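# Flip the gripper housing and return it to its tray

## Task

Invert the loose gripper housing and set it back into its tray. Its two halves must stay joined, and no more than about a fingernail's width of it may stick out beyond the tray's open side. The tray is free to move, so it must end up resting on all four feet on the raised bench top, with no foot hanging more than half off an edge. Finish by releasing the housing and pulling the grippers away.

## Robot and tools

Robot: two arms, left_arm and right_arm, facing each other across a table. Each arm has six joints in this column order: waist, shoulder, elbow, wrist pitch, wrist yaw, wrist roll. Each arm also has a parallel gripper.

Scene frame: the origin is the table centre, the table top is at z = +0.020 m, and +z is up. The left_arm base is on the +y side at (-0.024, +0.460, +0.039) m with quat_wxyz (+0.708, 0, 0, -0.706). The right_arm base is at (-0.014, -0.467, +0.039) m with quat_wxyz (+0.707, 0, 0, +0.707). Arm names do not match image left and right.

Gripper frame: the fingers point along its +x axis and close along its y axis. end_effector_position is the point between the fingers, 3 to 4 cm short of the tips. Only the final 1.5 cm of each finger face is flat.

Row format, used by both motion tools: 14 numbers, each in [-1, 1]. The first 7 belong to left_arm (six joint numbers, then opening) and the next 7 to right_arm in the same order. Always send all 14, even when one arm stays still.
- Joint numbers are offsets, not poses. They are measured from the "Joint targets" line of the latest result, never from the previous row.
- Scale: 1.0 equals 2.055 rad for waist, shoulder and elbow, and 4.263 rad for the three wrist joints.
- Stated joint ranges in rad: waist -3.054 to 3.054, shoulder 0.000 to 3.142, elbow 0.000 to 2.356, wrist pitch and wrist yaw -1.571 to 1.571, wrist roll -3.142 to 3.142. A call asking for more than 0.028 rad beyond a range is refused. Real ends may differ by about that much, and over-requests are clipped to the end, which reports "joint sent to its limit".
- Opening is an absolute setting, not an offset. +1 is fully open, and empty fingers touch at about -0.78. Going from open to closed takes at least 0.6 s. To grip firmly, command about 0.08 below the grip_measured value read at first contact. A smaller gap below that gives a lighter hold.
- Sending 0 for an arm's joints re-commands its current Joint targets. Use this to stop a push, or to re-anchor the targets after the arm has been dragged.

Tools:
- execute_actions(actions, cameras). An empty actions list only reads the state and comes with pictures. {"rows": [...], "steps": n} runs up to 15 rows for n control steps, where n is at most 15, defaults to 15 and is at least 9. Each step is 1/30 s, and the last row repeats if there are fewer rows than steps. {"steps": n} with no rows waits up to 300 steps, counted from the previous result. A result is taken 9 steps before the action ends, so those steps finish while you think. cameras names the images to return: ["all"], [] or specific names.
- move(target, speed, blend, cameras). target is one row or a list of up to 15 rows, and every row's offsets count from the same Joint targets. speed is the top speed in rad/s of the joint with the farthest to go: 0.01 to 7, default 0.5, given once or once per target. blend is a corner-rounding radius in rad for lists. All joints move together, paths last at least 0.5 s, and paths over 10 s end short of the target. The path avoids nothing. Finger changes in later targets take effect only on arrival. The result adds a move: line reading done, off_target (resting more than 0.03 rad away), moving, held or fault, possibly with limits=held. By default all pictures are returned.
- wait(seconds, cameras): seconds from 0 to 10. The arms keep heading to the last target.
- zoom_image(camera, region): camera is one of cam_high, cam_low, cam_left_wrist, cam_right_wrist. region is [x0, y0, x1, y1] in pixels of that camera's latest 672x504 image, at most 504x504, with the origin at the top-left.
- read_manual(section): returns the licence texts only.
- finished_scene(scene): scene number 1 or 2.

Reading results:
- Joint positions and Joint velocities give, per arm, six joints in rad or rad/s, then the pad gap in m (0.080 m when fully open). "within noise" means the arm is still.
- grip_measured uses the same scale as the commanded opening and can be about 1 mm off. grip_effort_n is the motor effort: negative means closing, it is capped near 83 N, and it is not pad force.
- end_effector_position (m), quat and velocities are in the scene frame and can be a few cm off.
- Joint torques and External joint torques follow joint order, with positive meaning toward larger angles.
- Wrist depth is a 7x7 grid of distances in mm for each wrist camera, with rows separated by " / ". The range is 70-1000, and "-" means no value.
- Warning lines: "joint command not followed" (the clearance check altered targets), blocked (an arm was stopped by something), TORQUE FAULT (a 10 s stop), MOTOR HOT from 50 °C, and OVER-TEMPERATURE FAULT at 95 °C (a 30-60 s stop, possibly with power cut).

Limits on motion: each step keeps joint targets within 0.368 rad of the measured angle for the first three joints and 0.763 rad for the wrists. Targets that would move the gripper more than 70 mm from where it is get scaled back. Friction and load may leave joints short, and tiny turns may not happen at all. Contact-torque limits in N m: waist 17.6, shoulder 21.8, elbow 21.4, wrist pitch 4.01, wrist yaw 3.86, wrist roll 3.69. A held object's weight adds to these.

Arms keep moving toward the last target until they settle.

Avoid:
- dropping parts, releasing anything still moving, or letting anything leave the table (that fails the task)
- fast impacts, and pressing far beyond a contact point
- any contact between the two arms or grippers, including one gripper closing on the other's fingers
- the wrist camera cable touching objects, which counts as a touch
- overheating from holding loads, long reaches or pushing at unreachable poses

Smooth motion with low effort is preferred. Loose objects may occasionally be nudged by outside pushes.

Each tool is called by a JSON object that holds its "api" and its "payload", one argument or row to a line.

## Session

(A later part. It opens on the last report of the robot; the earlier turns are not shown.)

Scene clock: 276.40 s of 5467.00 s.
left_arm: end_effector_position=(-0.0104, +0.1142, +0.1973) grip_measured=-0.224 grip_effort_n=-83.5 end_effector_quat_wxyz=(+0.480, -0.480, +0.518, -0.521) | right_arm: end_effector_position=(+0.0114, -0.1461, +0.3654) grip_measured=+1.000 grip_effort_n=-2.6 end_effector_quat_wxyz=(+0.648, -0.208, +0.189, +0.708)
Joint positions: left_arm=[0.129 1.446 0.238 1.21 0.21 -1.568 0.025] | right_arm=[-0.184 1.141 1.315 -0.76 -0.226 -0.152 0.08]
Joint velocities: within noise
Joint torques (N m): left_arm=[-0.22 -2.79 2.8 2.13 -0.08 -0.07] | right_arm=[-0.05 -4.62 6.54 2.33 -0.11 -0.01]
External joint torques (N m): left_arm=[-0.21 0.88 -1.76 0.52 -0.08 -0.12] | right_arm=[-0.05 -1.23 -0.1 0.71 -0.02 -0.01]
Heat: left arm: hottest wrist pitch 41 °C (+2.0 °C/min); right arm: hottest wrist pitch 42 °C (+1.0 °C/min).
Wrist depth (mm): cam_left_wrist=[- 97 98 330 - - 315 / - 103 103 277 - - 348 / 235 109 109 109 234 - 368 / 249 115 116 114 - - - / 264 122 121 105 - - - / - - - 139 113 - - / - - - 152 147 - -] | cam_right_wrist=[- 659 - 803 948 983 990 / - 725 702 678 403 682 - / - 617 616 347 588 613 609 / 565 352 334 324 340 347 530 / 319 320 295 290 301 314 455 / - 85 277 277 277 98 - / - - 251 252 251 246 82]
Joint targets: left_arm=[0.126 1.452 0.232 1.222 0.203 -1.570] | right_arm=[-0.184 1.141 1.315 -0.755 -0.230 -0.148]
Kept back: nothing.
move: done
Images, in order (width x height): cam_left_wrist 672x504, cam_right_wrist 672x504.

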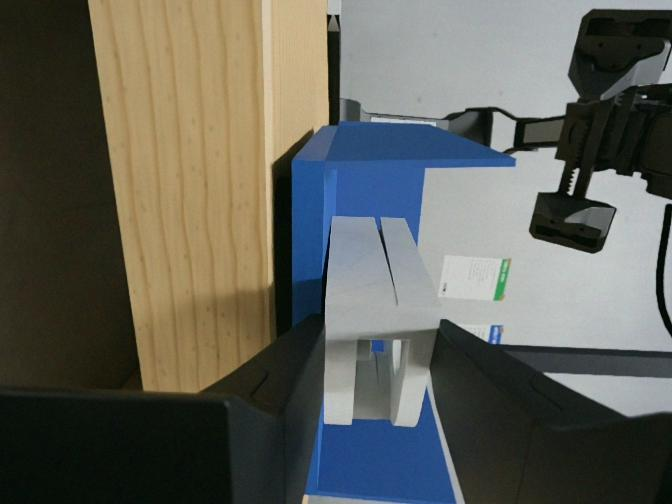

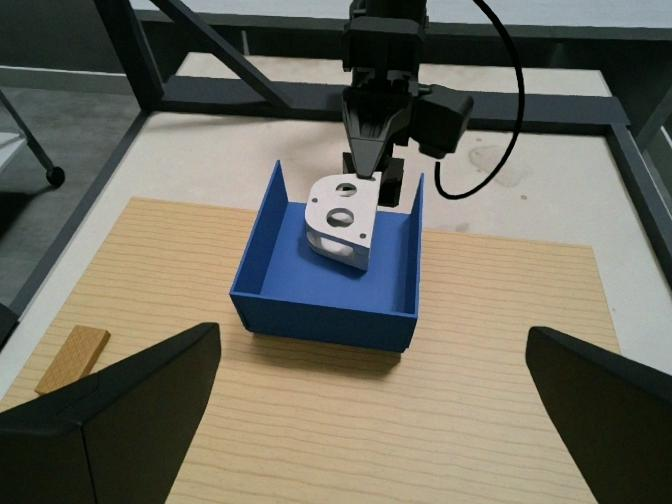

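{"api": "move", "payload": {
  "target": [0, 0.0050, -0.0014, 0.0027, 0, 0, -0.30, 0, 0, 0, 0, 0, 0, 1.0],
  "speed": 0.05,
  "cameras": ["cam_left_wrist", "cam_right_wrist"]
}}

{"api": "zoom_image", "payload": {
  "camera": "cam_left_wrist",
  "region": [290, 190, 470, 330]
}}

Scene clock: 278.03 s of 5467.00 s.
left_arm: end_effector_position=(-0.0104, +0.1141, +0.1966) grip_measured=-0.224 grip_effort_n=-83.5 end_effector_quat_wxyz=(+0.480, -0.480, +0.517, -0.521) | right_arm: end_effector_position=(+0.0114, -0.1461, +0.3654) grip_measured=+1.000 grip_effort_n=-2.6 end_effector_quat_wxyz=(+0.648, -0.208, +0.189, +0.708)
Joint positions: left_arm=[0.129 1.455 0.236 1.224 0.21 -1.568 0.025] | right_arm=[-0.184 1.141 1.315 -0.76 -0.226 -0.152 0.08]
Joint velocities: within noise
Joint torques (N m): left_arm=[-0.21 -2.7 2.69 2.03 -0.09 -0.06] | right_arm=[-0.04 -4.62 6.54 2.33 -0.11 -0.01]
External joint torques (N m): left_arm=[-0.23 1.02 -1.88 0.42 -0.08 -0.11] | right_arm=[-0.06 -1.26 -0.12 0.69 -0.02 -0.01]
Heat: left arm: hottest wrist pitch 41 °C (+2.0 °C/min); right arm: hottest wrist pitch 42 °C (+1.0 °C/min).
Wrist depth (mm): cam_left_wrist=[- 97 98 317 - - 316 / - 103 102 279 - - 342 / 245 109 108 109 233 - 363 / 248 115 116 114 - - - / 263 122 121 105 - - - / - - - 139 110 - - / - - - 152 148 - -] | cam_right_wrist=[- 657 - 805 958 996 980 / - 716 707 678 404 681 - / - 617 620 347 593 608 606 / 567 353 333 323 340 347 530 / 319 318 297 291 301 315 457 / - 85 277 277 276 98 - / - - 252 250 252 246 82]
Joint targets: left_arm=[0.126 1.462 0.229 1.233 0.203 -1.570] | right_arm=[-0.184 1.141 1.315 -0.755 -0.230 -0.148]
Kept back: nothing.
move: done
Images, in order (width x height): cam_left_wrist 672x504, cam_right_wrist 672x504.

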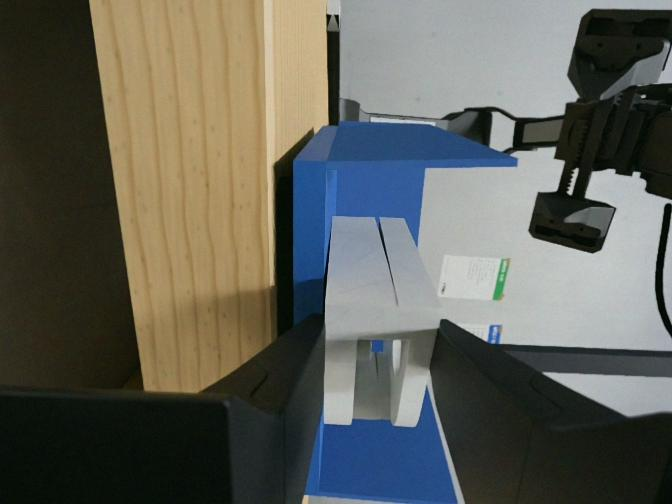

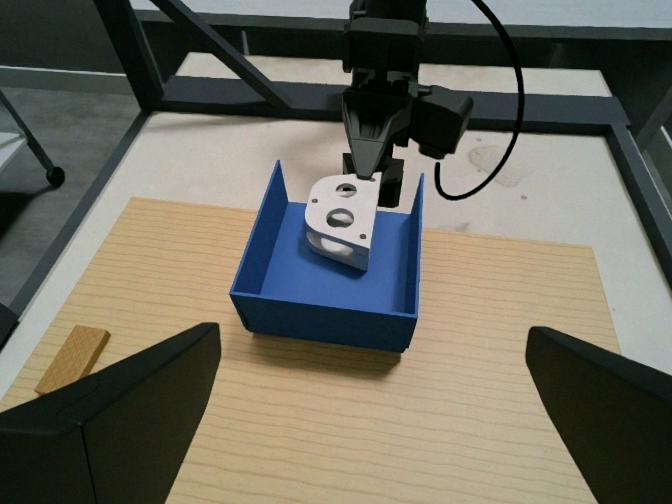

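Scaled by 2.800 from the camera's 672x504 image, which has a finer 960x720 frame.

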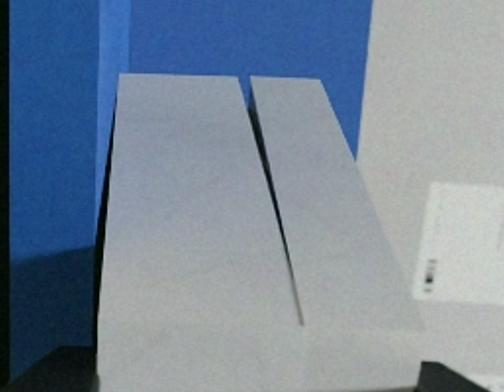

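{"api": "execute_actions", "payload": {
  "actions": [
    {"rows": [[0,0,0,0,0,0,-0.285,0,0,0,0,0,0,1.0],[0,0,0,0,0,0,-0.275,0,0,0,0,0,0,1.0],[0,0,0,0,0,0,-0.265,0,0,0,0,0,0,1.0],[0,0,0,0,0,0,-0.255,0,0,0,0,0,0,1.0],[0,0,0,0,0,0,-0.245,0,0,0,0,0,0,1.0],[0,0,0,0,0,0,-0.238,0,0,0,0,0,0,1.0],[0,0,0,0,0,0,-0.231,0,0,0,0,0,0,1.0],[0,0,0,0,0,0,-0.225,0,0,0,0,0,0,1.0],[0,0,0,0,0,0,-0.219,0,0,0,0,0,0,1.0],[0,0,0,0,0,0,-0.214,0,0,0,0,0,0,1.0],[0,0,0,0,0,0,-0.209,0,0,0,0,0,0,1.0],[0,0,0,0,0,0,-0.204,0,0,0,0,0,0,1.0],[0,0,0,0,0,0,-0.199,0,0,0,0,0,0,1.0],[0,0,0,0,0,0,-0.194,0,0,0,0,0,0,1.0],[0,0,0,0,0,0,-0.189,0,0,0,0,0,0,1.0]], "steps": 15}
  ],
  "cameras": []
}}

{"api": "wait", "payload": {
  "seconds": 0.6,
  "cameras": ["cam_left_wrist", "cam_right_wrist"]
}}

{"api": "zoom_image", "payload": {
  "camera": "cam_left_wrist",
  "region": [290, 190, 470, 330]
}}

{"api": "zoom_image", "payload": {
  "camera": "cam_right_wrist",
  "region": [280, 150, 400, 290]
}}

Scene clock: 279.43 s of 5467.00 s.
left_arm: end_effector_position=(-0.0104, +0.1141, +0.1966) grip_measured=-0.224 grip_effort_n=-83.5 end_effector_quat_wxyz=(+0.480, -0.480, +0.517, -0.521) | right_arm: end_effector_position=(+0.0114, -0.1461, +0.3654) grip_measured=+1.000 grip_effort_n=-3.0 end_effector_quat_wxyz=(+0.648, -0.208, +0.189, +0.708)
Joint positions: left_arm=[0.129 1.455 0.236 1.224 0.21 -1.568 0.025] | right_arm=[-0.184 1.141 1.315 -0.76 -0.226 -0.152 0.08]
Joint velocities: within noise
Joint torques (N m): left_arm=[-0.21 -2.69 2.68 2.01 -0.08 -0.07] | right_arm=[-0.04 -4.61 6.55 2.33 -0.11 -0.01]
External joint torques (N m): left_arm=[-0.21 1.02 -1.87 0.38 -0.08 -0.12] | right_arm=[-0.07 -1.25 -0.11 0.7 -0.02 -0.01]
Heat: left arm: hottest wrist pitch 41 °C (+1.0 °C/min); right arm: hottest wrist pitch 42 °C (+1.0 °C/min).
Wrist depth (mm): cam_left_wrist=[- 97 98 316 - - 316 / - 103 102 279 - - 342 / 244 108 108 109 232 - 364 / 248 115 116 114 - - - / 265 122 120 105 - - - / - - - 139 110 - - / - - - 152 148 - -] | cam_right_wrist=[- 659 - 806 946 994 981 / - 722 705 680 405 678 - / - 618 616 348 596 610 603 / 572 352 332 323 340 346 526 / 320 320 297 290 302 315 458 / - 85 277 277 277 98 - / - - 252 251 250 247 82]
Joint targets: left_arm=[0.126 1.462 0.229 1.233 0.203 -1.570] | right_arm=[-0.184 1.141 1.315 -0.755 -0.230 -0.148]
Steps of this call (1-36: nothing new was sent; 37-42: this action's first 6). Readings (joint positions of left_arm | right_arm):
37: [0.129 1.455 0.236 1.224 0.210 -1.568] | [-0.184 1.141 1.315 -0.760 -0.226 -0.152]
38: [0.129 1.455 0.236 1.224 0.210 -1.568] | [-0.184 1.141 1.315 -0.760 -0.226 -0.152]
40: [0.129 1.455 0.236 1.224 0.210 -1.568] | [-0.184 1.141 1.315 -0.760 -0.226 -0.152]
42: the state above
No camera images: "cameras" was empty.

Scene clock: 280.33 s of 5467.00 s.
left_arm: end_effector_position=(-0.0104, +0.1142, +0.1962) grip_measured=-0.189 grip_effort_n=-5.3 end_effector_quat_wxyz=(+0.480, -0.480, +0.518, -0.521) | right_arm: end_effector_position=(+0.0114, -0.1461, +0.3654) grip_measured=+1.000 grip_effort_n=-2.6 end_effector_quat_wxyz=(+0.648, -0.208, +0.189, +0.708)
Joint positions: left_arm=[0.129 1.456 0.236 1.224 0.21 -1.568 0.026] | right_arm=[-0.184 1.141 1.315 -0.76 -0.226 -0.152 0.08]
Joint velocities: within noise
Joint torques (N m): left_arm=[-0.22 -2.76 2.71 2.01 -0.08 -0.07] | right_arm=[-0.04 -4.61 6.54 2.33 -0.11 0]
External joint torques (N m): left_arm=[-0.22 0.95 -1.84 0.39 -0.08 -0.12] | right_arm=[-0.06 -1.27 -0.09 0.7 -0.02 -0.01]
Heat: left arm: hottest wrist pitch 41 °C (+1.0 °C/min); right arm: hottest wrist pitch 42 °C (+1.0 °C/min).
Wrist depth (mm): cam_left_wrist=[- 97 98 315 - - 315 / - 103 102 217 - - 342 / 245 109 108 122 233 - 365 / 248 115 116 115 - - - / 263 123 120 105 - - - / - - - 129 113 - - / - - - 150 147 - -] | cam_right_wrist=[- 662 - 817 950 1000 978 / - 718 703 678 405 683 - / - 621 619 348 598 612 608 / 563 352 333 322 339 346 529 / 321 318 296 291 302 315 457 / - 85 277 277 276 98 - / - - 252 251 252 246 82]
Joint targets: left_arm=[0.126 1.462 0.229 1.233 0.203 -1.570] | right_arm=[-0.184 1.141 1.315 -0.755 -0.230 -0.148]
Steps of this call (1-9: your previous action's last 9; 10-15: toward your last target; 16-27: nothing new was sent). Readings (joint positions of left_arm | right_arm):
1: [0.129 1.455 0.236 1.224 0.210 -1.568] | [-0.184 1.141 1.315 -0.760 -0.226 -0.152]
2: [0.129 1.455 0.236 1.224 0.210 -1.568] | [-0.184 1.141 1.315 -0.760 -0.226 -0.152]
4: [0.129 1.455 0.236 1.224 0.210 -1.568] | [-0.184 1.141 1.315 -0.760 -0.226 -0.152]
8: [0.129 1.456 0.236 1.224 0.210 -1.568] | [-0.184 1.141 1.315 -0.760 -0.226 -0.152]
27: the state above
All arms were judged still, so your last target was given up. Each gripper or tool keeps its last command.
Images, in order (width x height): cam_left_wrist 672x504, cam_right_wrist 672x504.

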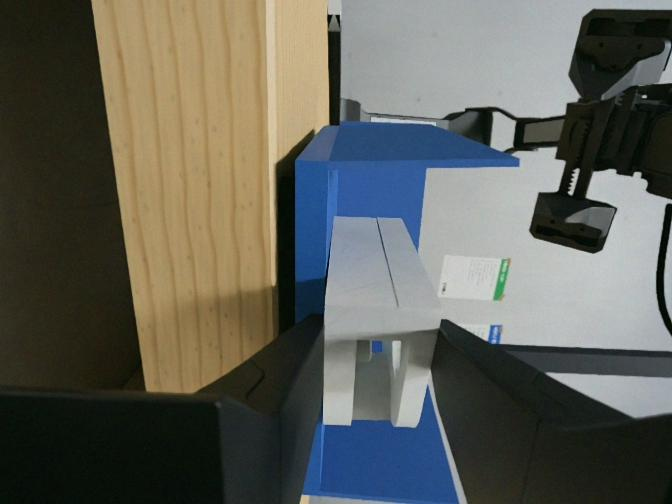

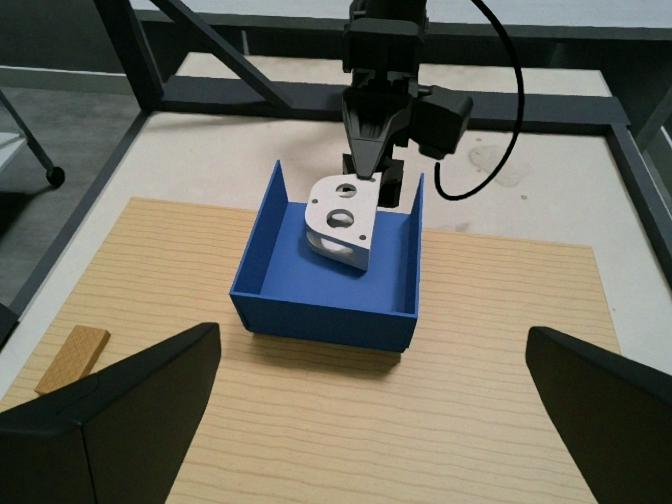

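Scaled by 2.800 from the camera's 672x504 image, which has a finer 960x720 frame.

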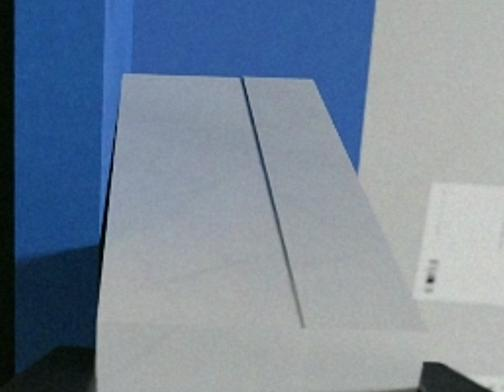

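Scaled by 3.600 from the camera's 672x504 image, which has a finer 960x720 frame.

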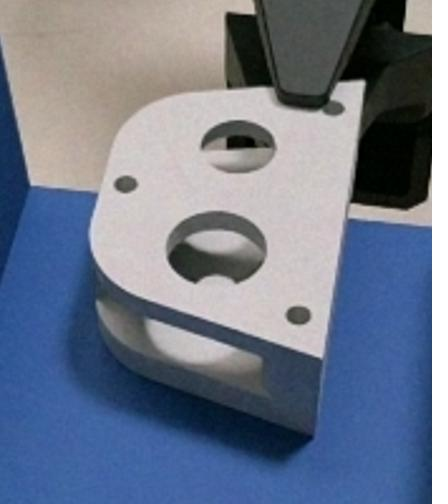

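{"api": "execute_actions", "payload": {
  "actions": [
    {"rows": [[0,0,0,0,0,0,-0.183,0,0,0,0,0,0,1.0],[0,0,0,0,0,0,-0.177,0,0,0,0,0,0,1.0],[0,0,0,0,0,0,-0.170,0,0,0,0,0,0,1.0],[0,0,0,0,0,0,-0.163,0,0,0,0,0,0,1.0],[0,0,0,0,0,0,-0.155,0,0,0,0,0,0,1.0],[0,0,0,0,0,0,-0.147,0,0,0,0,0,0,1.0],[0,0,0,0,0,0,-0.139,0,0,0,0,0,0,1.0],[0,0,0,0,0,0,-0.131,0,0,0,0,0,0,1.0],[0,0,0,0,0,0,-0.122,0,0,0,0,0,0,1.0],[0,0,0,0,0,0,-0.113,0,0,0,0,0,0,1.0],[0,0,0,0,0,0,-0.104,0,0,0,0,0,0,1.0],[0,0,0,0,0,0,-0.095,0,0,0,0,0,0,1.0],[0,0,0,0,0,0,-0.085,0,0,0,0,0,0,1.0],[0,0,0,0,0,0,-0.075,0,0,0,0,0,0,1.0],[0,0,0,0,0,0,-0.065,0,0,0,0,0,0,1.0]], "steps": 15}
  ],
  "cameras": []
}}

{"api": "wait", "payload": {
  "seconds": 0.5,
  "cameras": ["cam_left_wrist", "cam_right_wrist"]
}}

{"api": "zoom_image", "payload": {
  "camera": "cam_left_wrist",
  "region": [290, 190, 470, 330]
}}

{"api": "zoom_image", "payload": {
  "camera": "cam_right_wrist",
  "region": [280, 150, 400, 290]
}}

Scene clock: 281.43 s of 5467.00 s.
left_arm: end_effector_position=(-0.0104, +0.1142, +0.1960) grip_measured=-0.166 grip_effort_n=13.3 end_effector_quat_wxyz=(+0.480, -0.480, +0.518, -0.521) end_effector_velocity=(+0.002, +0.002, -0.007) end_effector_angular_velocity=(+0.022, +0.010, +0.020) | right_arm: end_effector_position=(+0.0114, -0.1461, +0.3654) grip_measured=+1.000 grip_effort_n=-3.0 end_effector_quat_wxyz=(+0.648, -0.208, +0.189, +0.708)
Joint positions: left_arm=[0.129 1.456 0.236 1.224 0.21 -1.568 0.028] | right_arm=[-0.184 1.141 1.315 -0.76 -0.226 -0.152 0.08]
Joint velocities: left_arm=[-0.002 0.002 -0.012 -0.007 -0.022 -0.007 0.009] | right_arm=[within noise]
Joint torques (N m): left_arm=[-0.22 -2.87 2.82 2.01 -0.08 -0.07] | right_arm=[-0.04 -4.61 6.54 2.33 -0.11 -0.01]
External joint torques (N m): left_arm=[-0.22 0.87 -1.79 0.37 -0.08 -0.12] | right_arm=[-0.06 -1.21 -0.12 0.7 -0.02 -0.01]
Heat: left arm: hottest wrist pitch 41 °C (+1.0 °C/min); right arm: hottest wrist pitch 42 °C (+0.0 °C/min).
Wrist depth (mm): cam_left_wrist=[- 97 97 304 - - 314 / - 103 102 217 - - 345 / 245 108 108 121 234 - 364 / 247 115 116 116 - - - / 263 123 120 105 - - - / - - - 127 113 - - / - - - 151 148 - -] | cam_right_wrist=[- 666 - 812 953 987 970 / - 718 704 680 403 683 - / - 619 616 346 594 612 606 / 566 352 334 322 339 346 526 / 320 318 297 289 301 314 456 / - 85 276 277 277 98 - / - - 252 251 251 246 82]
Joint targets: left_arm=[0.126 1.462 0.229 1.233 0.203 -1.570] | right_arm=[-0.184 1.141 1.315 -0.755 -0.230 -0.148]
Steps of this call (1-27: nothing new was sent; 28-33: this action's first 6). Readings (joint positions of left_arm | right_arm):
28: [0.129 1.456 0.236 1.224 0.210 -1.568] | [-0.184 1.141 1.315 -0.760 -0.226 -0.152]
29: [0.129 1.456 0.236 1.224 0.210 -1.568] | [-0.184 1.141 1.315 -0.760 -0.226 -0.152]
31: [0.129 1.456 0.236 1.224 0.210 -1.568] | [-0.184 1.141 1.315 -0.760 -0.226 -0.152]
33: the state above
No camera images: "cameras" was empty.

Scene clock: 282.23 s of 5467.00 s.
left_arm: end_effector_position=(-0.0104, +0.1143, +0.1957) grip_measured=-0.069 grip_effort_n=12.8 end_effector_quat_wxyz=(+0.480, -0.480, +0.518, -0.521) | right_arm: end_effector_position=(+0.0114, -0.1461, +0.3654) grip_measured=+1.000 grip_effort_n=-2.6 end_effector_quat_wxyz=(+0.648, -0.208, +0.189, +0.708)
Joint positions: left_arm=[0.129 1.457 0.235 1.224 0.21 -1.568 0.032] | right_arm=[-0.184 1.141 1.315 -0.76 -0.226 -0.152 0.08]
Joint velocities: within noise
Joint torques (N m): left_arm=[-0.22 -2.85 2.78 2.01 -0.08 -0.07] | right_arm=[-0.03 -4.62 6.53 2.32 -0.11 -0.01]
External joint torques (N m): left_arm=[-0.21 0.79 -1.72 0.42 -0.08 -0.12] | right_arm=[-0.03 -1.21 -0.13 0.7 -0.02 -0.01]
Heat: left arm: hottest wrist pitch 41 °C (+1.0 °C/min); right arm: hottest wrist pitch 42 °C (+0.0 °C/min).
Wrist depth (mm): cam_left_wrist=[- 98 98 304 - - 316 / - 103 103 217 - - 346 / 244 109 108 122 232 - 364 / 247 115 116 116 - - - / 250 123 120 105 - - - / - - - 127 113 - - / - - - 145 148 - -] | cam_right_wrist=[- 655 - 810 949 991 986 / - 723 702 674 399 681 - / - 619 618 346 594 605 607 / 570 352 332 323 339 349 526 / 319 318 296 290 301 315 458 / - 85 276 277 277 98 - / - - 251 251 250 246 82]
Joint targets: left_arm=[0.126 1.462 0.229 1.233 0.203 -1.570] | right_arm=[-0.184 1.141 1.315 -0.755 -0.230 -0.148]
Steps of this call (1-9: your previous action's last 9; 10-15: toward your last target; 16-24: nothing new was sent). Readings (joint positions of left_arm | right_arm):
1: [0.129 1.456 0.235 1.224 0.210 -1.568] | [-0.184 1.141 1.315 -0.760 -0.226 -0.152]
2: [0.129 1.457 0.235 1.224 0.210 -1.568] | [-0.184 1.141 1.315 -0.760 -0.226 -0.152]
4: [0.129 1.457 0.235 1.224 0.210 -1.568] | [-0.184 1.141 1.315 -0.760 -0.226 -0.152]
8: [0.129 1.457 0.235 1.224 0.210 -1.568] | [-0.184 1.141 1.315 -0.760 -0.226 -0.152]
24: the state above
All arms were judged still, so your last target was given up. Each gripper or tool keeps its last command.
Images, in order (width x height): cam_left_wrist 672x504, cam_right_wrist 672x504.

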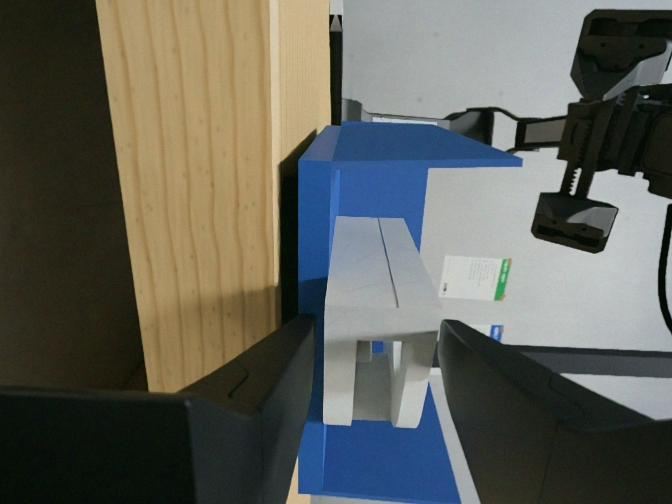

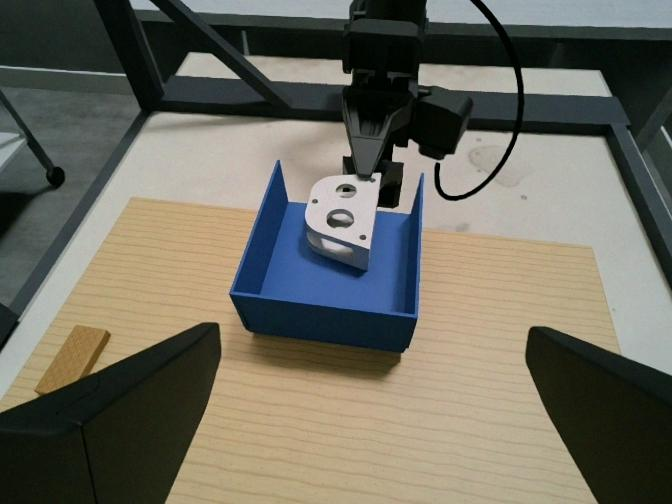

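Scaled by 2.800 from the camera's 672x504 image, which has a finer 960x720 frame.

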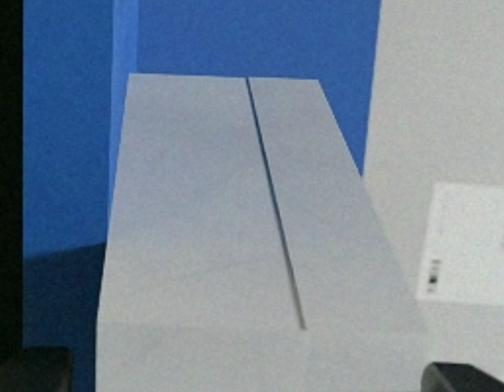

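Scaled by 3.600 from the camera's 672x504 image, which has a finer 960x720 frame.

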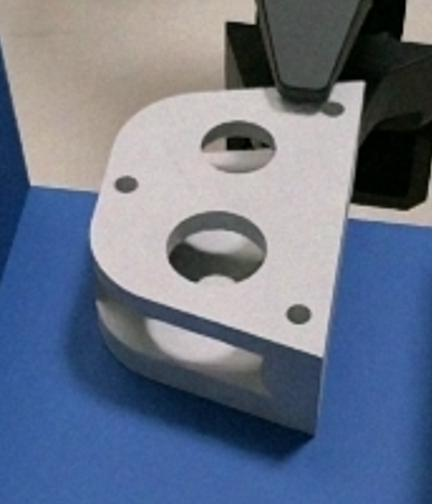

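{"api": "move", "payload": {
  "target": [
    [0, -0.0068, 0, -0.0012, 0, 0, -0.065, 0, 0, 0, 0, 0, 0, 1.0],
    [0.0201, -0.0844, -0.0496, -0.0144, 0.0116, 0, -0.065, 0, 0, 0, 0, 0, 0, 1.0],
    [0.0459, -0.1938, -0.0928, -0.0463, 0.0240, 0, -0.065, 0, 0, 0, 0, 0, 0, 1.0]
  ],
  "speed": [0.05, 0.12, 0.25],
  "blend": 0.005
}}

{"api": "zoom_image", "payload": {
  "camera": "cam_left_wrist",
  "region": [180, 100, 500, 440]
}}

{"api": "zoom_image", "payload": {
  "camera": "cam_right_wrist",
  "region": [230, 130, 430, 330]
}}

Scene clock: 290.63 s of 5467.00 s.
left_arm: end_effector_position=(-0.0071, +0.1744, +0.1978) grip_measured=-0.069 grip_effort_n=12.8 end_effector_quat_wxyz=(+0.477, -0.479, +0.518, -0.525) | right_arm: end_effector_position=(+0.0114, -0.1461, +0.3654) grip_measured=+1.000 grip_effort_n=-2.6 end_effector_quat_wxyz=(+0.648, -0.208, +0.189, +0.708)
Joint positions: left_arm=[0.217 1.071 0.045 1.035 0.306 -1.568 0.032] | right_arm=[-0.184 1.141 1.315 -0.76 -0.226 -0.152 0.08]
Joint velocities: within noise
Joint torques (N m): left_arm=[0.28 -2.51 3.34 1.46 0.07 -0.06] | right_arm=[-0.05 -4.62 6.55 2.33 -0.11 0]
External joint torques (N m): left_arm=[0.3 -0.73 -1.96 -0.14 0.07 -0.11] | right_arm=[-0.04 -1.12 -0.22 0.67 -0.03 0]
Heat: left arm: hottest wrist pitch 41 °C (+0.0 °C/min); right arm: hottest wrist pitch 42 °C (+0.0 °C/min).
Wrist depth (mm): cam_left_wrist=[259 305 151 360 - - - / 260 308 159 271 756 443 398 / 263 336 169 179 - 449 - / 266 338 179 173 - - - / 257 342 189 197 - - - / - - - - - - - / - - - - - - -] | cam_right_wrist=[- 661 - 993 457 994 979 / - 728 705 689 453 686 - / - 619 617 409 611 610 604 / 569 351 336 321 342 348 527 / 319 319 296 291 302 315 460 / - 85 278 277 276 98 - / - - 252 252 251 246 82]
Joint targets: left_arm=[0.220 1.064 0.038 1.036 0.305 -1.570] | right_arm=[-0.184 1.141 1.315 -0.755 -0.230 -0.148]
Kept back: nothing.
move: done

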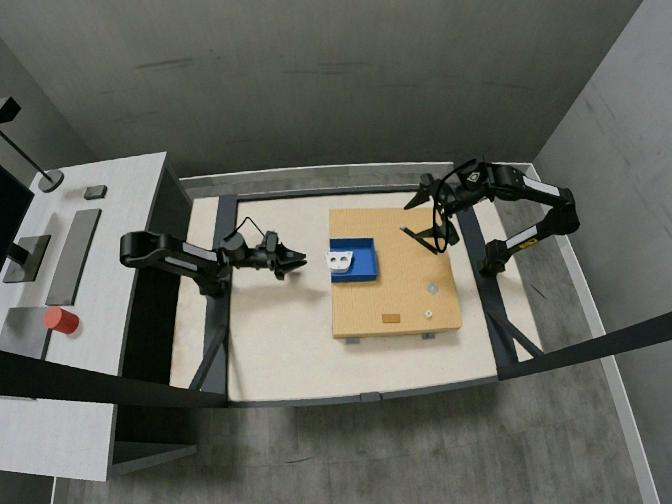

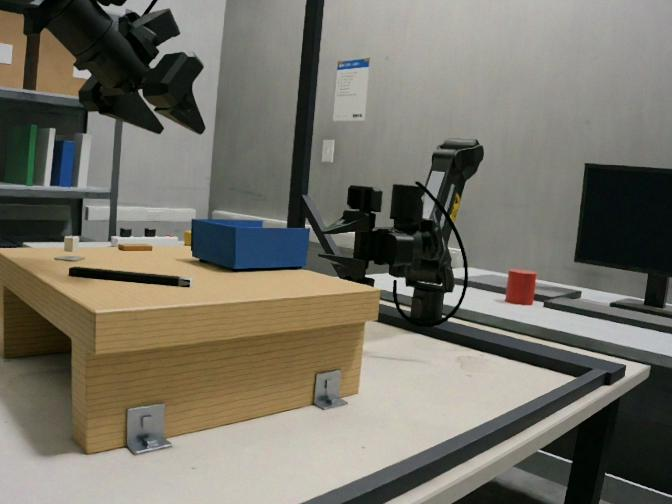

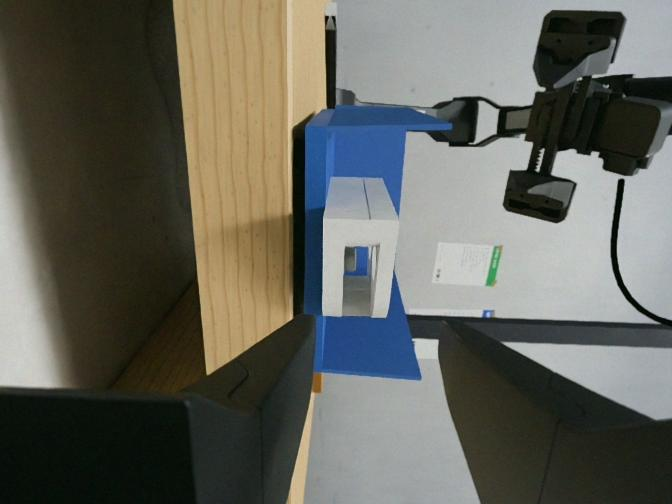

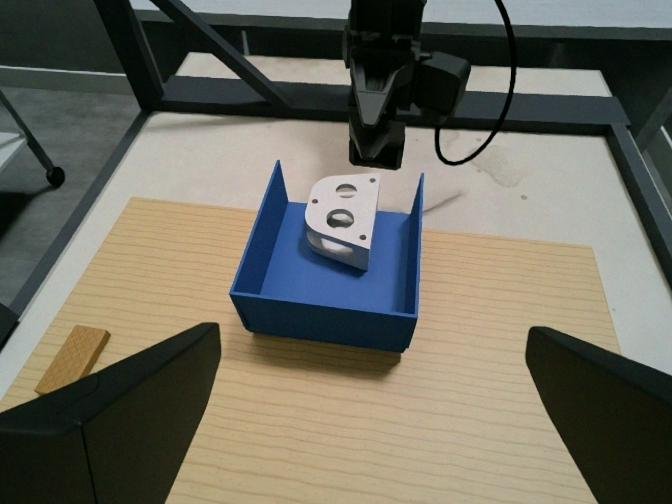

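Scaled by 1.482 from the camera's 672x504 image, which has a finer 960x720 frame.

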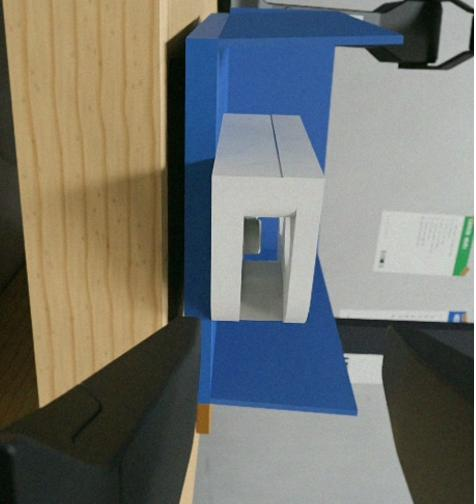

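Scaled by 2.520 from the camera's 672x504 image, which has a finer 960x720 frame.

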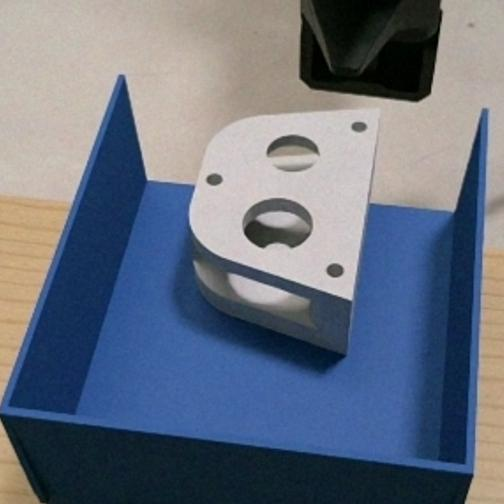

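{"api": "move", "payload": {
  "target": [
    [-0.0624, -0.2273, 0.2005, -0.2789, -0.0715, 0.3683, 0.53, 0, 0, 0, 0, 0, 0, 1.0],
    [-0.0913, 0.2098, 0.7689, -0.5187, -0.0596, 0.3892, 0.53, 0, 0, 0, 0, 0, 0, 1.0],
    [-0.1063, 0.2769, 0.7756, -0.4856, -0.0632, 0.3828, 0.53, 0, 0, 0, 0, 0, 0, 1.0]
  ],
  "speed": [0.8, 0.7, 0.3],
  "blend": 0.05
}}

{"api": "zoom_image", "payload": {
  "camera": "cam_left_wrist",
  "region": [150, 100, 560, 504]
}}

{"api": "zoom_image", "payload": {
  "camera": "cam_right_wrist",
  "region": [230, 130, 430, 330]
}}

Scene clock: 298.73 s of 5467.00 s.
left_arm: end_effector_position=(-0.0284, +0.0720, +0.2742) grip_measured=+0.526 grip_effort_n=12.3 end_effector_quat_wxyz=(+0.589, +0.365, +0.345, -0.633) | right_arm: end_effector_position=(+0.0114, -0.1461, +0.3654) grip_measured=+1.000 grip_effort_n=-2.6 end_effector_quat_wxyz=(+0.648, -0.208, +0.189, +0.708)
Joint positions: left_arm=[0.004 1.628 1.618 -1.043 0.043 0.062 0.059] | right_arm=[-0.184 1.141 1.315 -0.76 -0.226 -0.152 0.08]
Joint velocities: within noise
Joint torques (N m): left_arm=[-0.19 -5.63 6.17 1.46 -0.07 -0.08] | right_arm=[-0.04 -4.62 6.55 2.33 -0.1 0]
External joint torques (N m): left_arm=[-0.22 0.9 0.03 0.34 -0.09 -0.08] | right_arm=[-0.01 -1.22 -0.11 0.7 -0.02 -0.01]
Heat: left arm: hottest wrist pitch 40 °C (-1.0 °C/min); right arm: hottest wrist pitch 42 °C (+0.0 °C/min).
Wrist depth (mm): cam_left_wrist=[205 207 155 155 161 207 208 / 200 198 180 183 184 166 203 / 193 192 179 181 182 164 196 / 187 186 173 149 176 186 190 / 182 181 155 144 145 162 184 / - - 84 140 166 - - / - - 302 304 309 83 -] | cam_right_wrist=[- 657 255 264 252 234 929 / - 712 701 694 674 690 - / - 620 614 360 613 611 602 / 568 351 334 322 339 347 532 / 320 319 296 291 300 315 455 / - 85 276 278 276 98 - / - - 252 251 251 246 82]
Joint targets: left_arm=[0.002 1.632 1.632 -1.034 0.036 0.062] | right_arm=[-0.184 1.141 1.315 -0.755 -0.230 -0.148]
Kept back: nothing.
move: done

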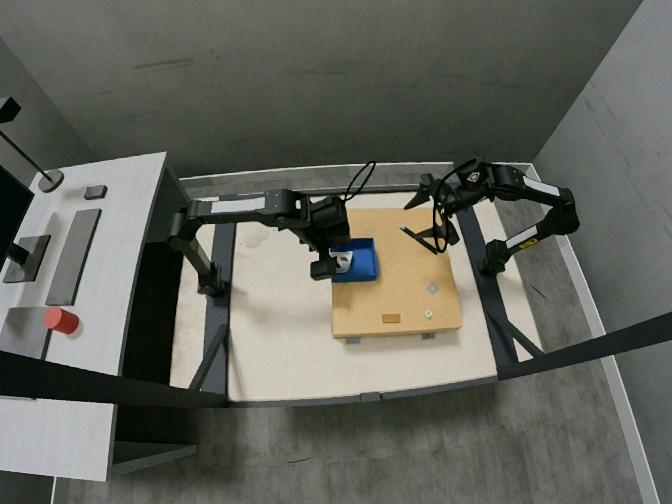

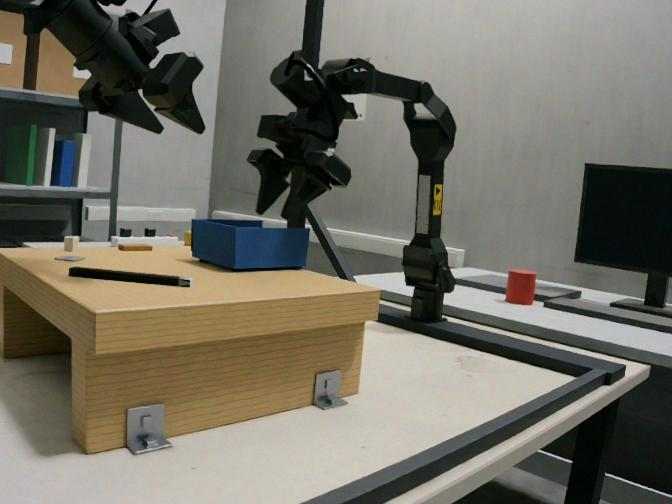

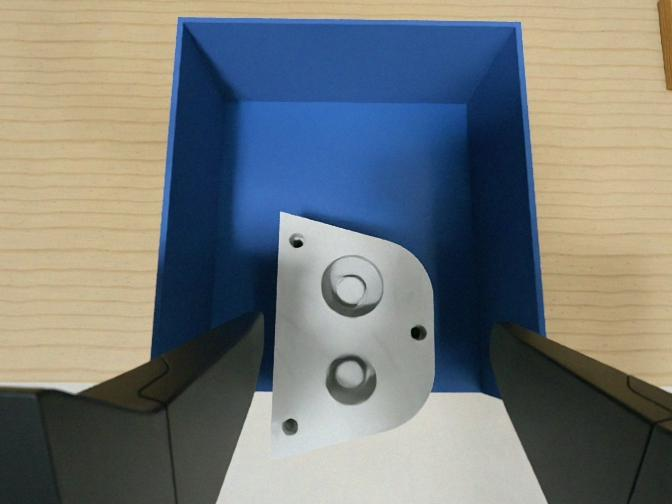

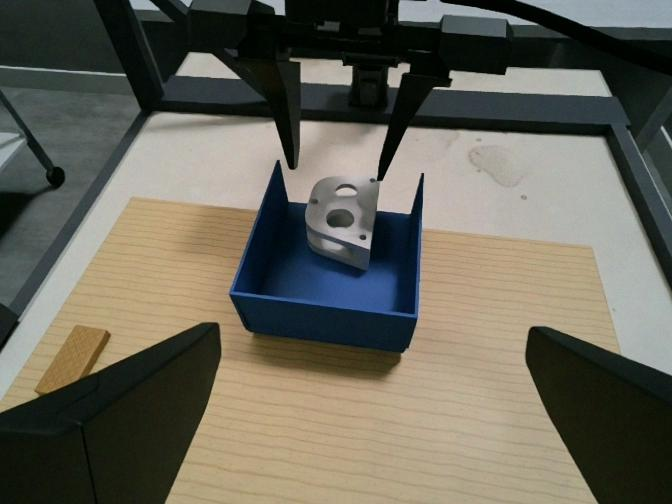

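Scaled by 1.229 from the camera's 672x504 image, which has a finer 960x720 frame.

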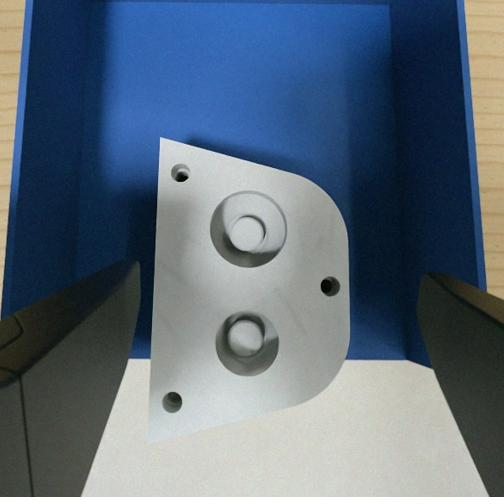

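Scaled by 2.520 from the camera's 672x504 image, which has a finer 960x720 frame.

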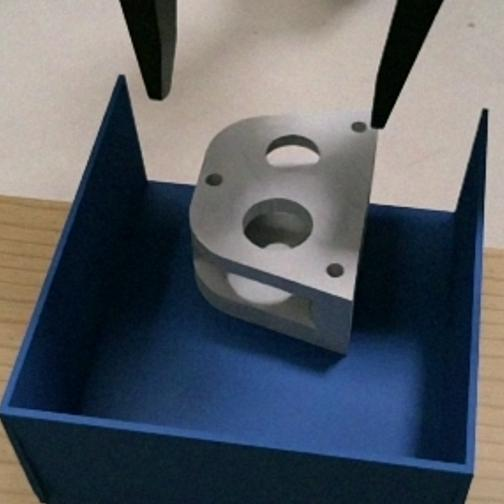

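{"api": "zoom_image", "payload": {
  "camera": "cam_left_wrist",
  "region": [150, 0, 350, 252]
}}

{"api": "zoom_image", "payload": {
  "camera": "cam_left_wrist",
  "region": [380, 0, 580, 252]
}}

{"api": "zoom_image", "payload": {
  "camera": "cam_left_wrist",
  "region": [240, 252, 520, 504]
}}

Scaled by 2.000 from the camera's 672x504 image, which has a finer 960x720 frame.

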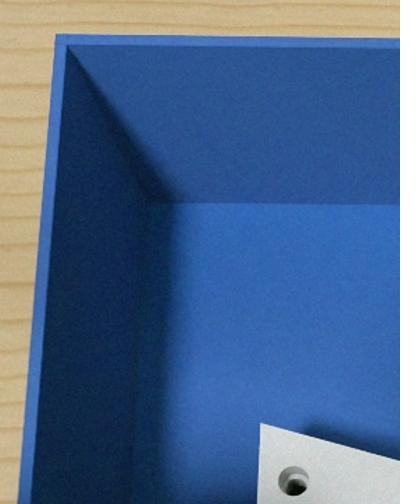

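Scaled by 2.000 from the camera's 672x504 image, which has a finer 960x720 frame.

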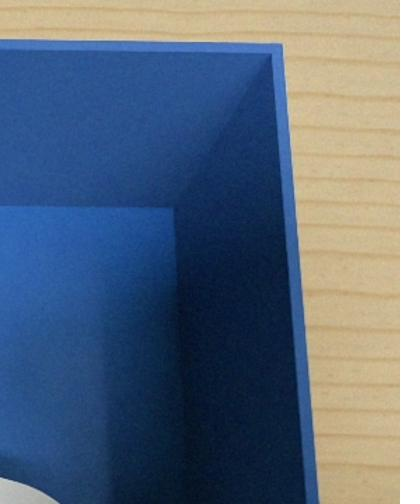

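Scaled by 1.800 from the camera's 672x504 image, which has a finer 960x720 frame.

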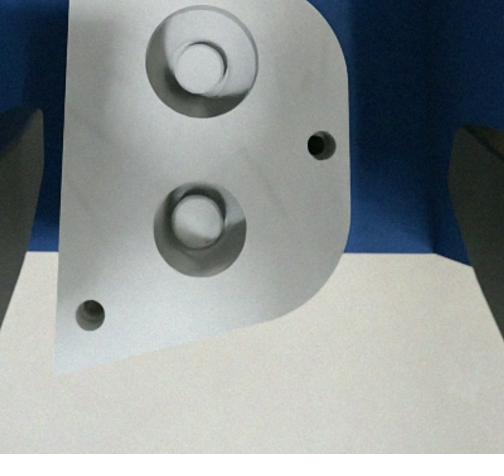

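{"api": "move", "payload": {
  "target": [0.0046, -0.0196, -0.0729, 0.02477, -0.0034, -0.0030, 0.53, 0, 0, 0, 0, 0, 0, 1.0],
  "speed": 0.2,
  "cameras": ["cam_left_wrist", "cam_right_wrist"]
}}

{"api": "zoom_image", "payload": {
  "camera": "cam_left_wrist",
  "region": [220, 180, 540, 504]
}}

{"api": "zoom_image", "payload": {
  "camera": "cam_right_wrist",
  "region": [260, 140, 430, 300]
}}

Scene clock: 306.40 s of 5467.00 s.
left_arm: end_effector_position=(-0.0247, +0.0730, +0.2477) grip_measured=+0.526 grip_effort_n=12.3 end_effector_quat_wxyz=(+0.596, +0.364, +0.348, -0.625) | right_arm: end_effector_position=(+0.0114, -0.1461, +0.3654) grip_measured=+1.000 grip_effort_n=-3.0 end_effector_quat_wxyz=(+0.648, -0.208, +0.189, +0.708)
Joint positions: left_arm=[0.008 1.607 1.491 -0.939 0.029 0.05 0.059] | right_arm=[-0.184 1.141 1.315 -0.76 -0.226 -0.152 0.08]
Joint velocities: within noise
Joint torques (N m): left_arm=[0.25 -7.67 3.97 1.49 -0.08 -0.08] | right_arm=[-0.04 -4.62 6.54 2.33 -0.11 0]
External joint torques (N m): left_arm=[0.25 -1.34 -2.15 0.41 -0.09 -0.09] | right_arm=[-0.03 -1.27 -0.09 0.7 -0.03 -0.01]
Heat: left arm: hottest wrist pitch 40 °C (-1.0 °C/min); right arm: hottest wrist pitch 42 °C (+0.0 °C/min).
Wrist depth (mm): cam_left_wrist=[177 174 150 149 148 140 178 / 170 128 157 157 158 141 172 / 167 119 153 153 154 139 166 / 161 112 149 122 122 146 162 / 157 112 118 117 118 128 156 / - - 84 114 114 - - / - - 111 281 284 83 -] | cam_right_wrist=[- 652 619 205 255 989 983 / - 724 686 681 278 674 770 / - 617 617 343 607 608 608 / 569 351 334 322 340 347 527 / 319 318 297 291 301 314 456 / - 85 277 278 277 98 - / - - 252 252 251 245 82]
Joint targets: left_arm=[0.011 1.592 1.482 -0.929 0.021 0.049] | right_arm=[-0.184 1.141 1.315 -0.755 -0.230 -0.148]
Kept back: nothing.
move: done
Images, in order (width x height): cam_left_wrist 672x504, cam_right_wrist 672x504.

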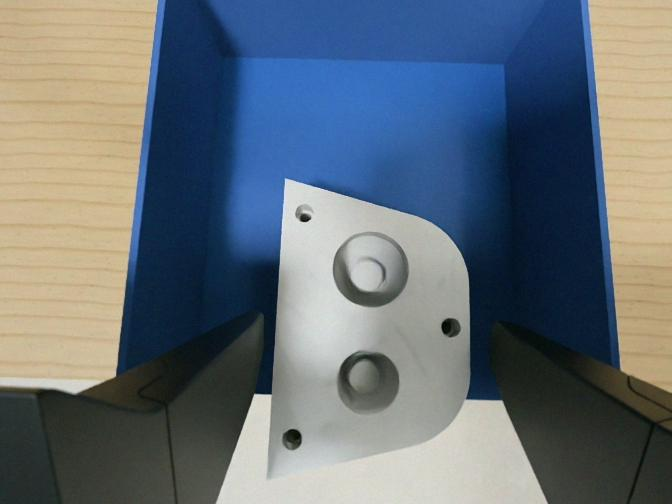

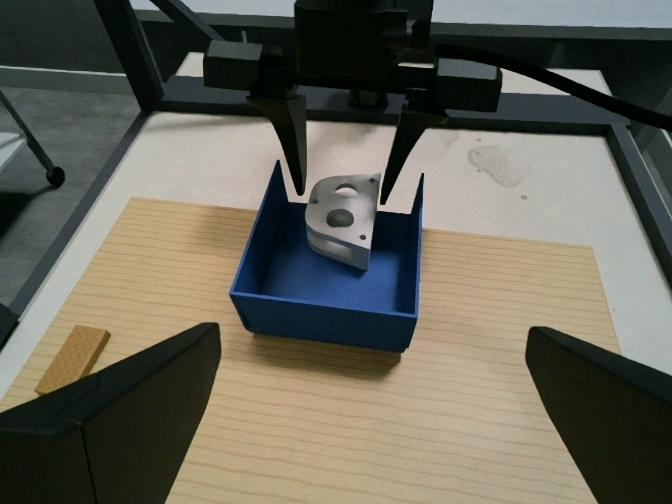

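Scaled by 1.556 from the camera's 672x504 image, which has a finer 960x720 frame.

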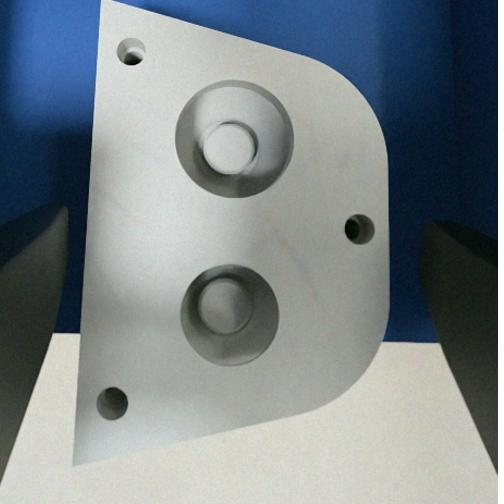

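Scaled by 2.965 from the camera's 672x504 image, which has a finer 960x720 frame.

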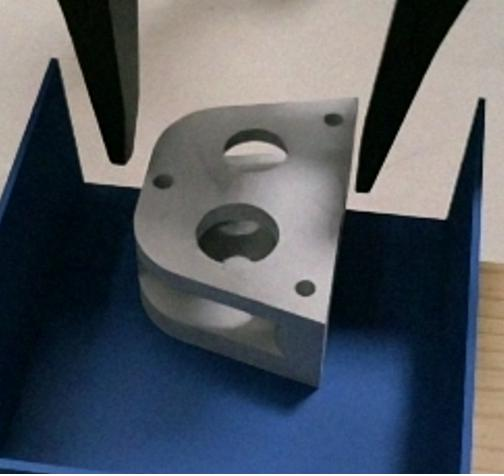

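{"api": "move", "payload": {
  "target": [0.0019, -0.0047, -0.0489, 0.02297, 0, 0, 0.53, 0, 0, 0, 0, 0, 0, 1.0],
  "speed": 0.12,
  "cameras": ["cam_left_wrist", "cam_right_wrist"]
}}

{"api": "zoom_image", "payload": {
  "camera": "cam_left_wrist",
  "region": [220, 180, 540, 504]
}}

{"api": "zoom_image", "payload": {
  "camera": "cam_right_wrist",
  "region": [260, 140, 430, 300]
}}

Scene clock: 309.67 s of 5467.00 s.
left_arm: end_effector_position=(-0.0232, +0.0724, +0.2258) grip_measured=+0.526 grip_effort_n=12.3 end_effector_quat_wxyz=(+0.599, +0.361, +0.346, -0.625) | right_arm: end_effector_position=(+0.0114, -0.1461, +0.3654) grip_measured=+1.000 grip_effort_n=-2.6 end_effector_quat_wxyz=(+0.648, -0.208, +0.189, +0.708)
Joint positions: left_arm=[0.012 1.598 1.39 -0.841 0.029 0.05 0.059] | right_arm=[-0.184 1.141 1.315 -0.76 -0.226 -0.152 0.08]
Joint velocities: within noise
Joint torques (N m): left_arm=[0.26 -7.61 3.99 1.51 -0.09 -0.08] | right_arm=[-0.03 -4.61 6.53 2.33 -0.11 0]
External joint torques (N m): left_arm=[0.29 -1.14 -2.3 0.39 -0.11 -0.09] | right_arm=[-0.03 -1.24 -0.07 0.72 -0.03 0]
Heat: left arm: hottest wrist pitch 40 °C (+0.0 °C/min); right arm: hottest wrist pitch 42 °C (+0.0 °C/min).
Wrist depth (mm): cam_left_wrist=[- 97 137 138 138 135 107 / - 98 134 135 134 134 89 / - 98 130 102 131 130 89 / - 99 126 100 98 125 100 / - 93 99 - 96 115 104 / - - 84 106 107 - - / - - 86 91 260 83 -] | cam_right_wrist=[- 657 - 242 958 - 989 / - 721 300 236 277 681 - / - 624 618 344 597 610 594 / 569 353 334 321 341 347 526 / 320 318 296 290 301 316 456 / - 85 277 277 277 98 - / - - 251 252 250 246 82]
Joint targets: left_arm=[0.015 1.583 1.382 -0.831 0.021 0.049] | right_arm=[-0.184 1.141 1.315 -0.755 -0.230 -0.148]
Kept back: nothing.
move: done
Images, in order (width x height): cam_left_wrist 672x504, cam_right_wrist 672x504.

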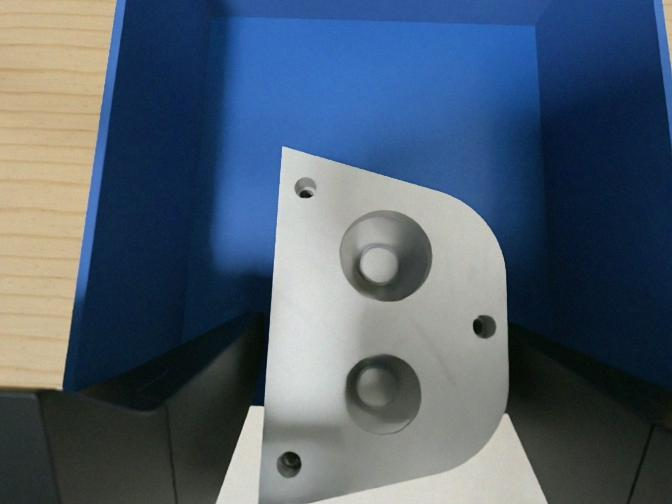

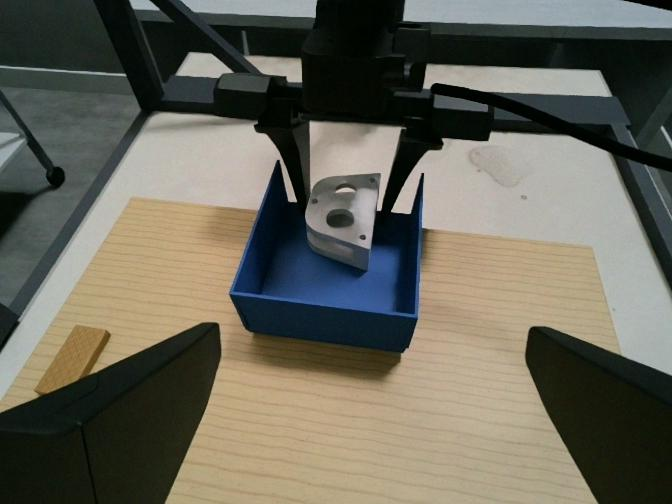

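Scaled by 1.556 from the camera's 672x504 image, which has a finer 960x720 frame.

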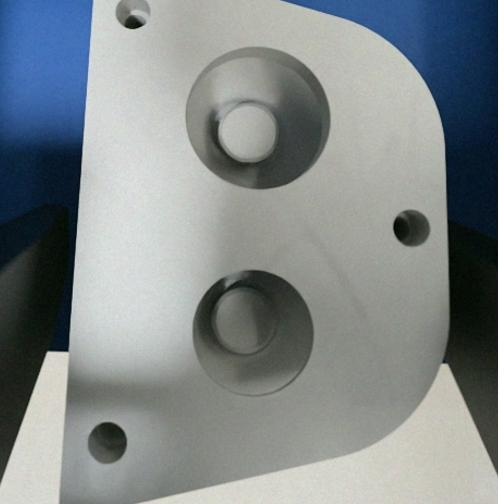

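Scaled by 2.965 from the camera's 672x504 image, which has a finer 960x720 frame.

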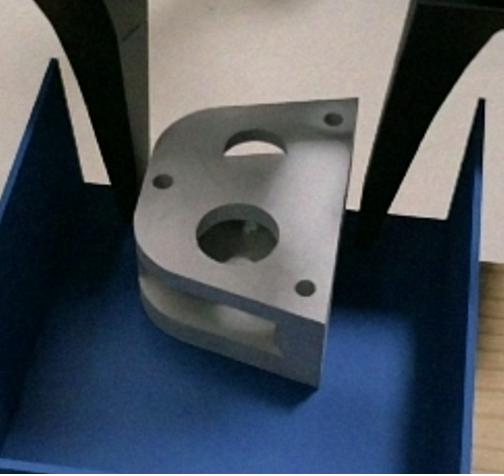

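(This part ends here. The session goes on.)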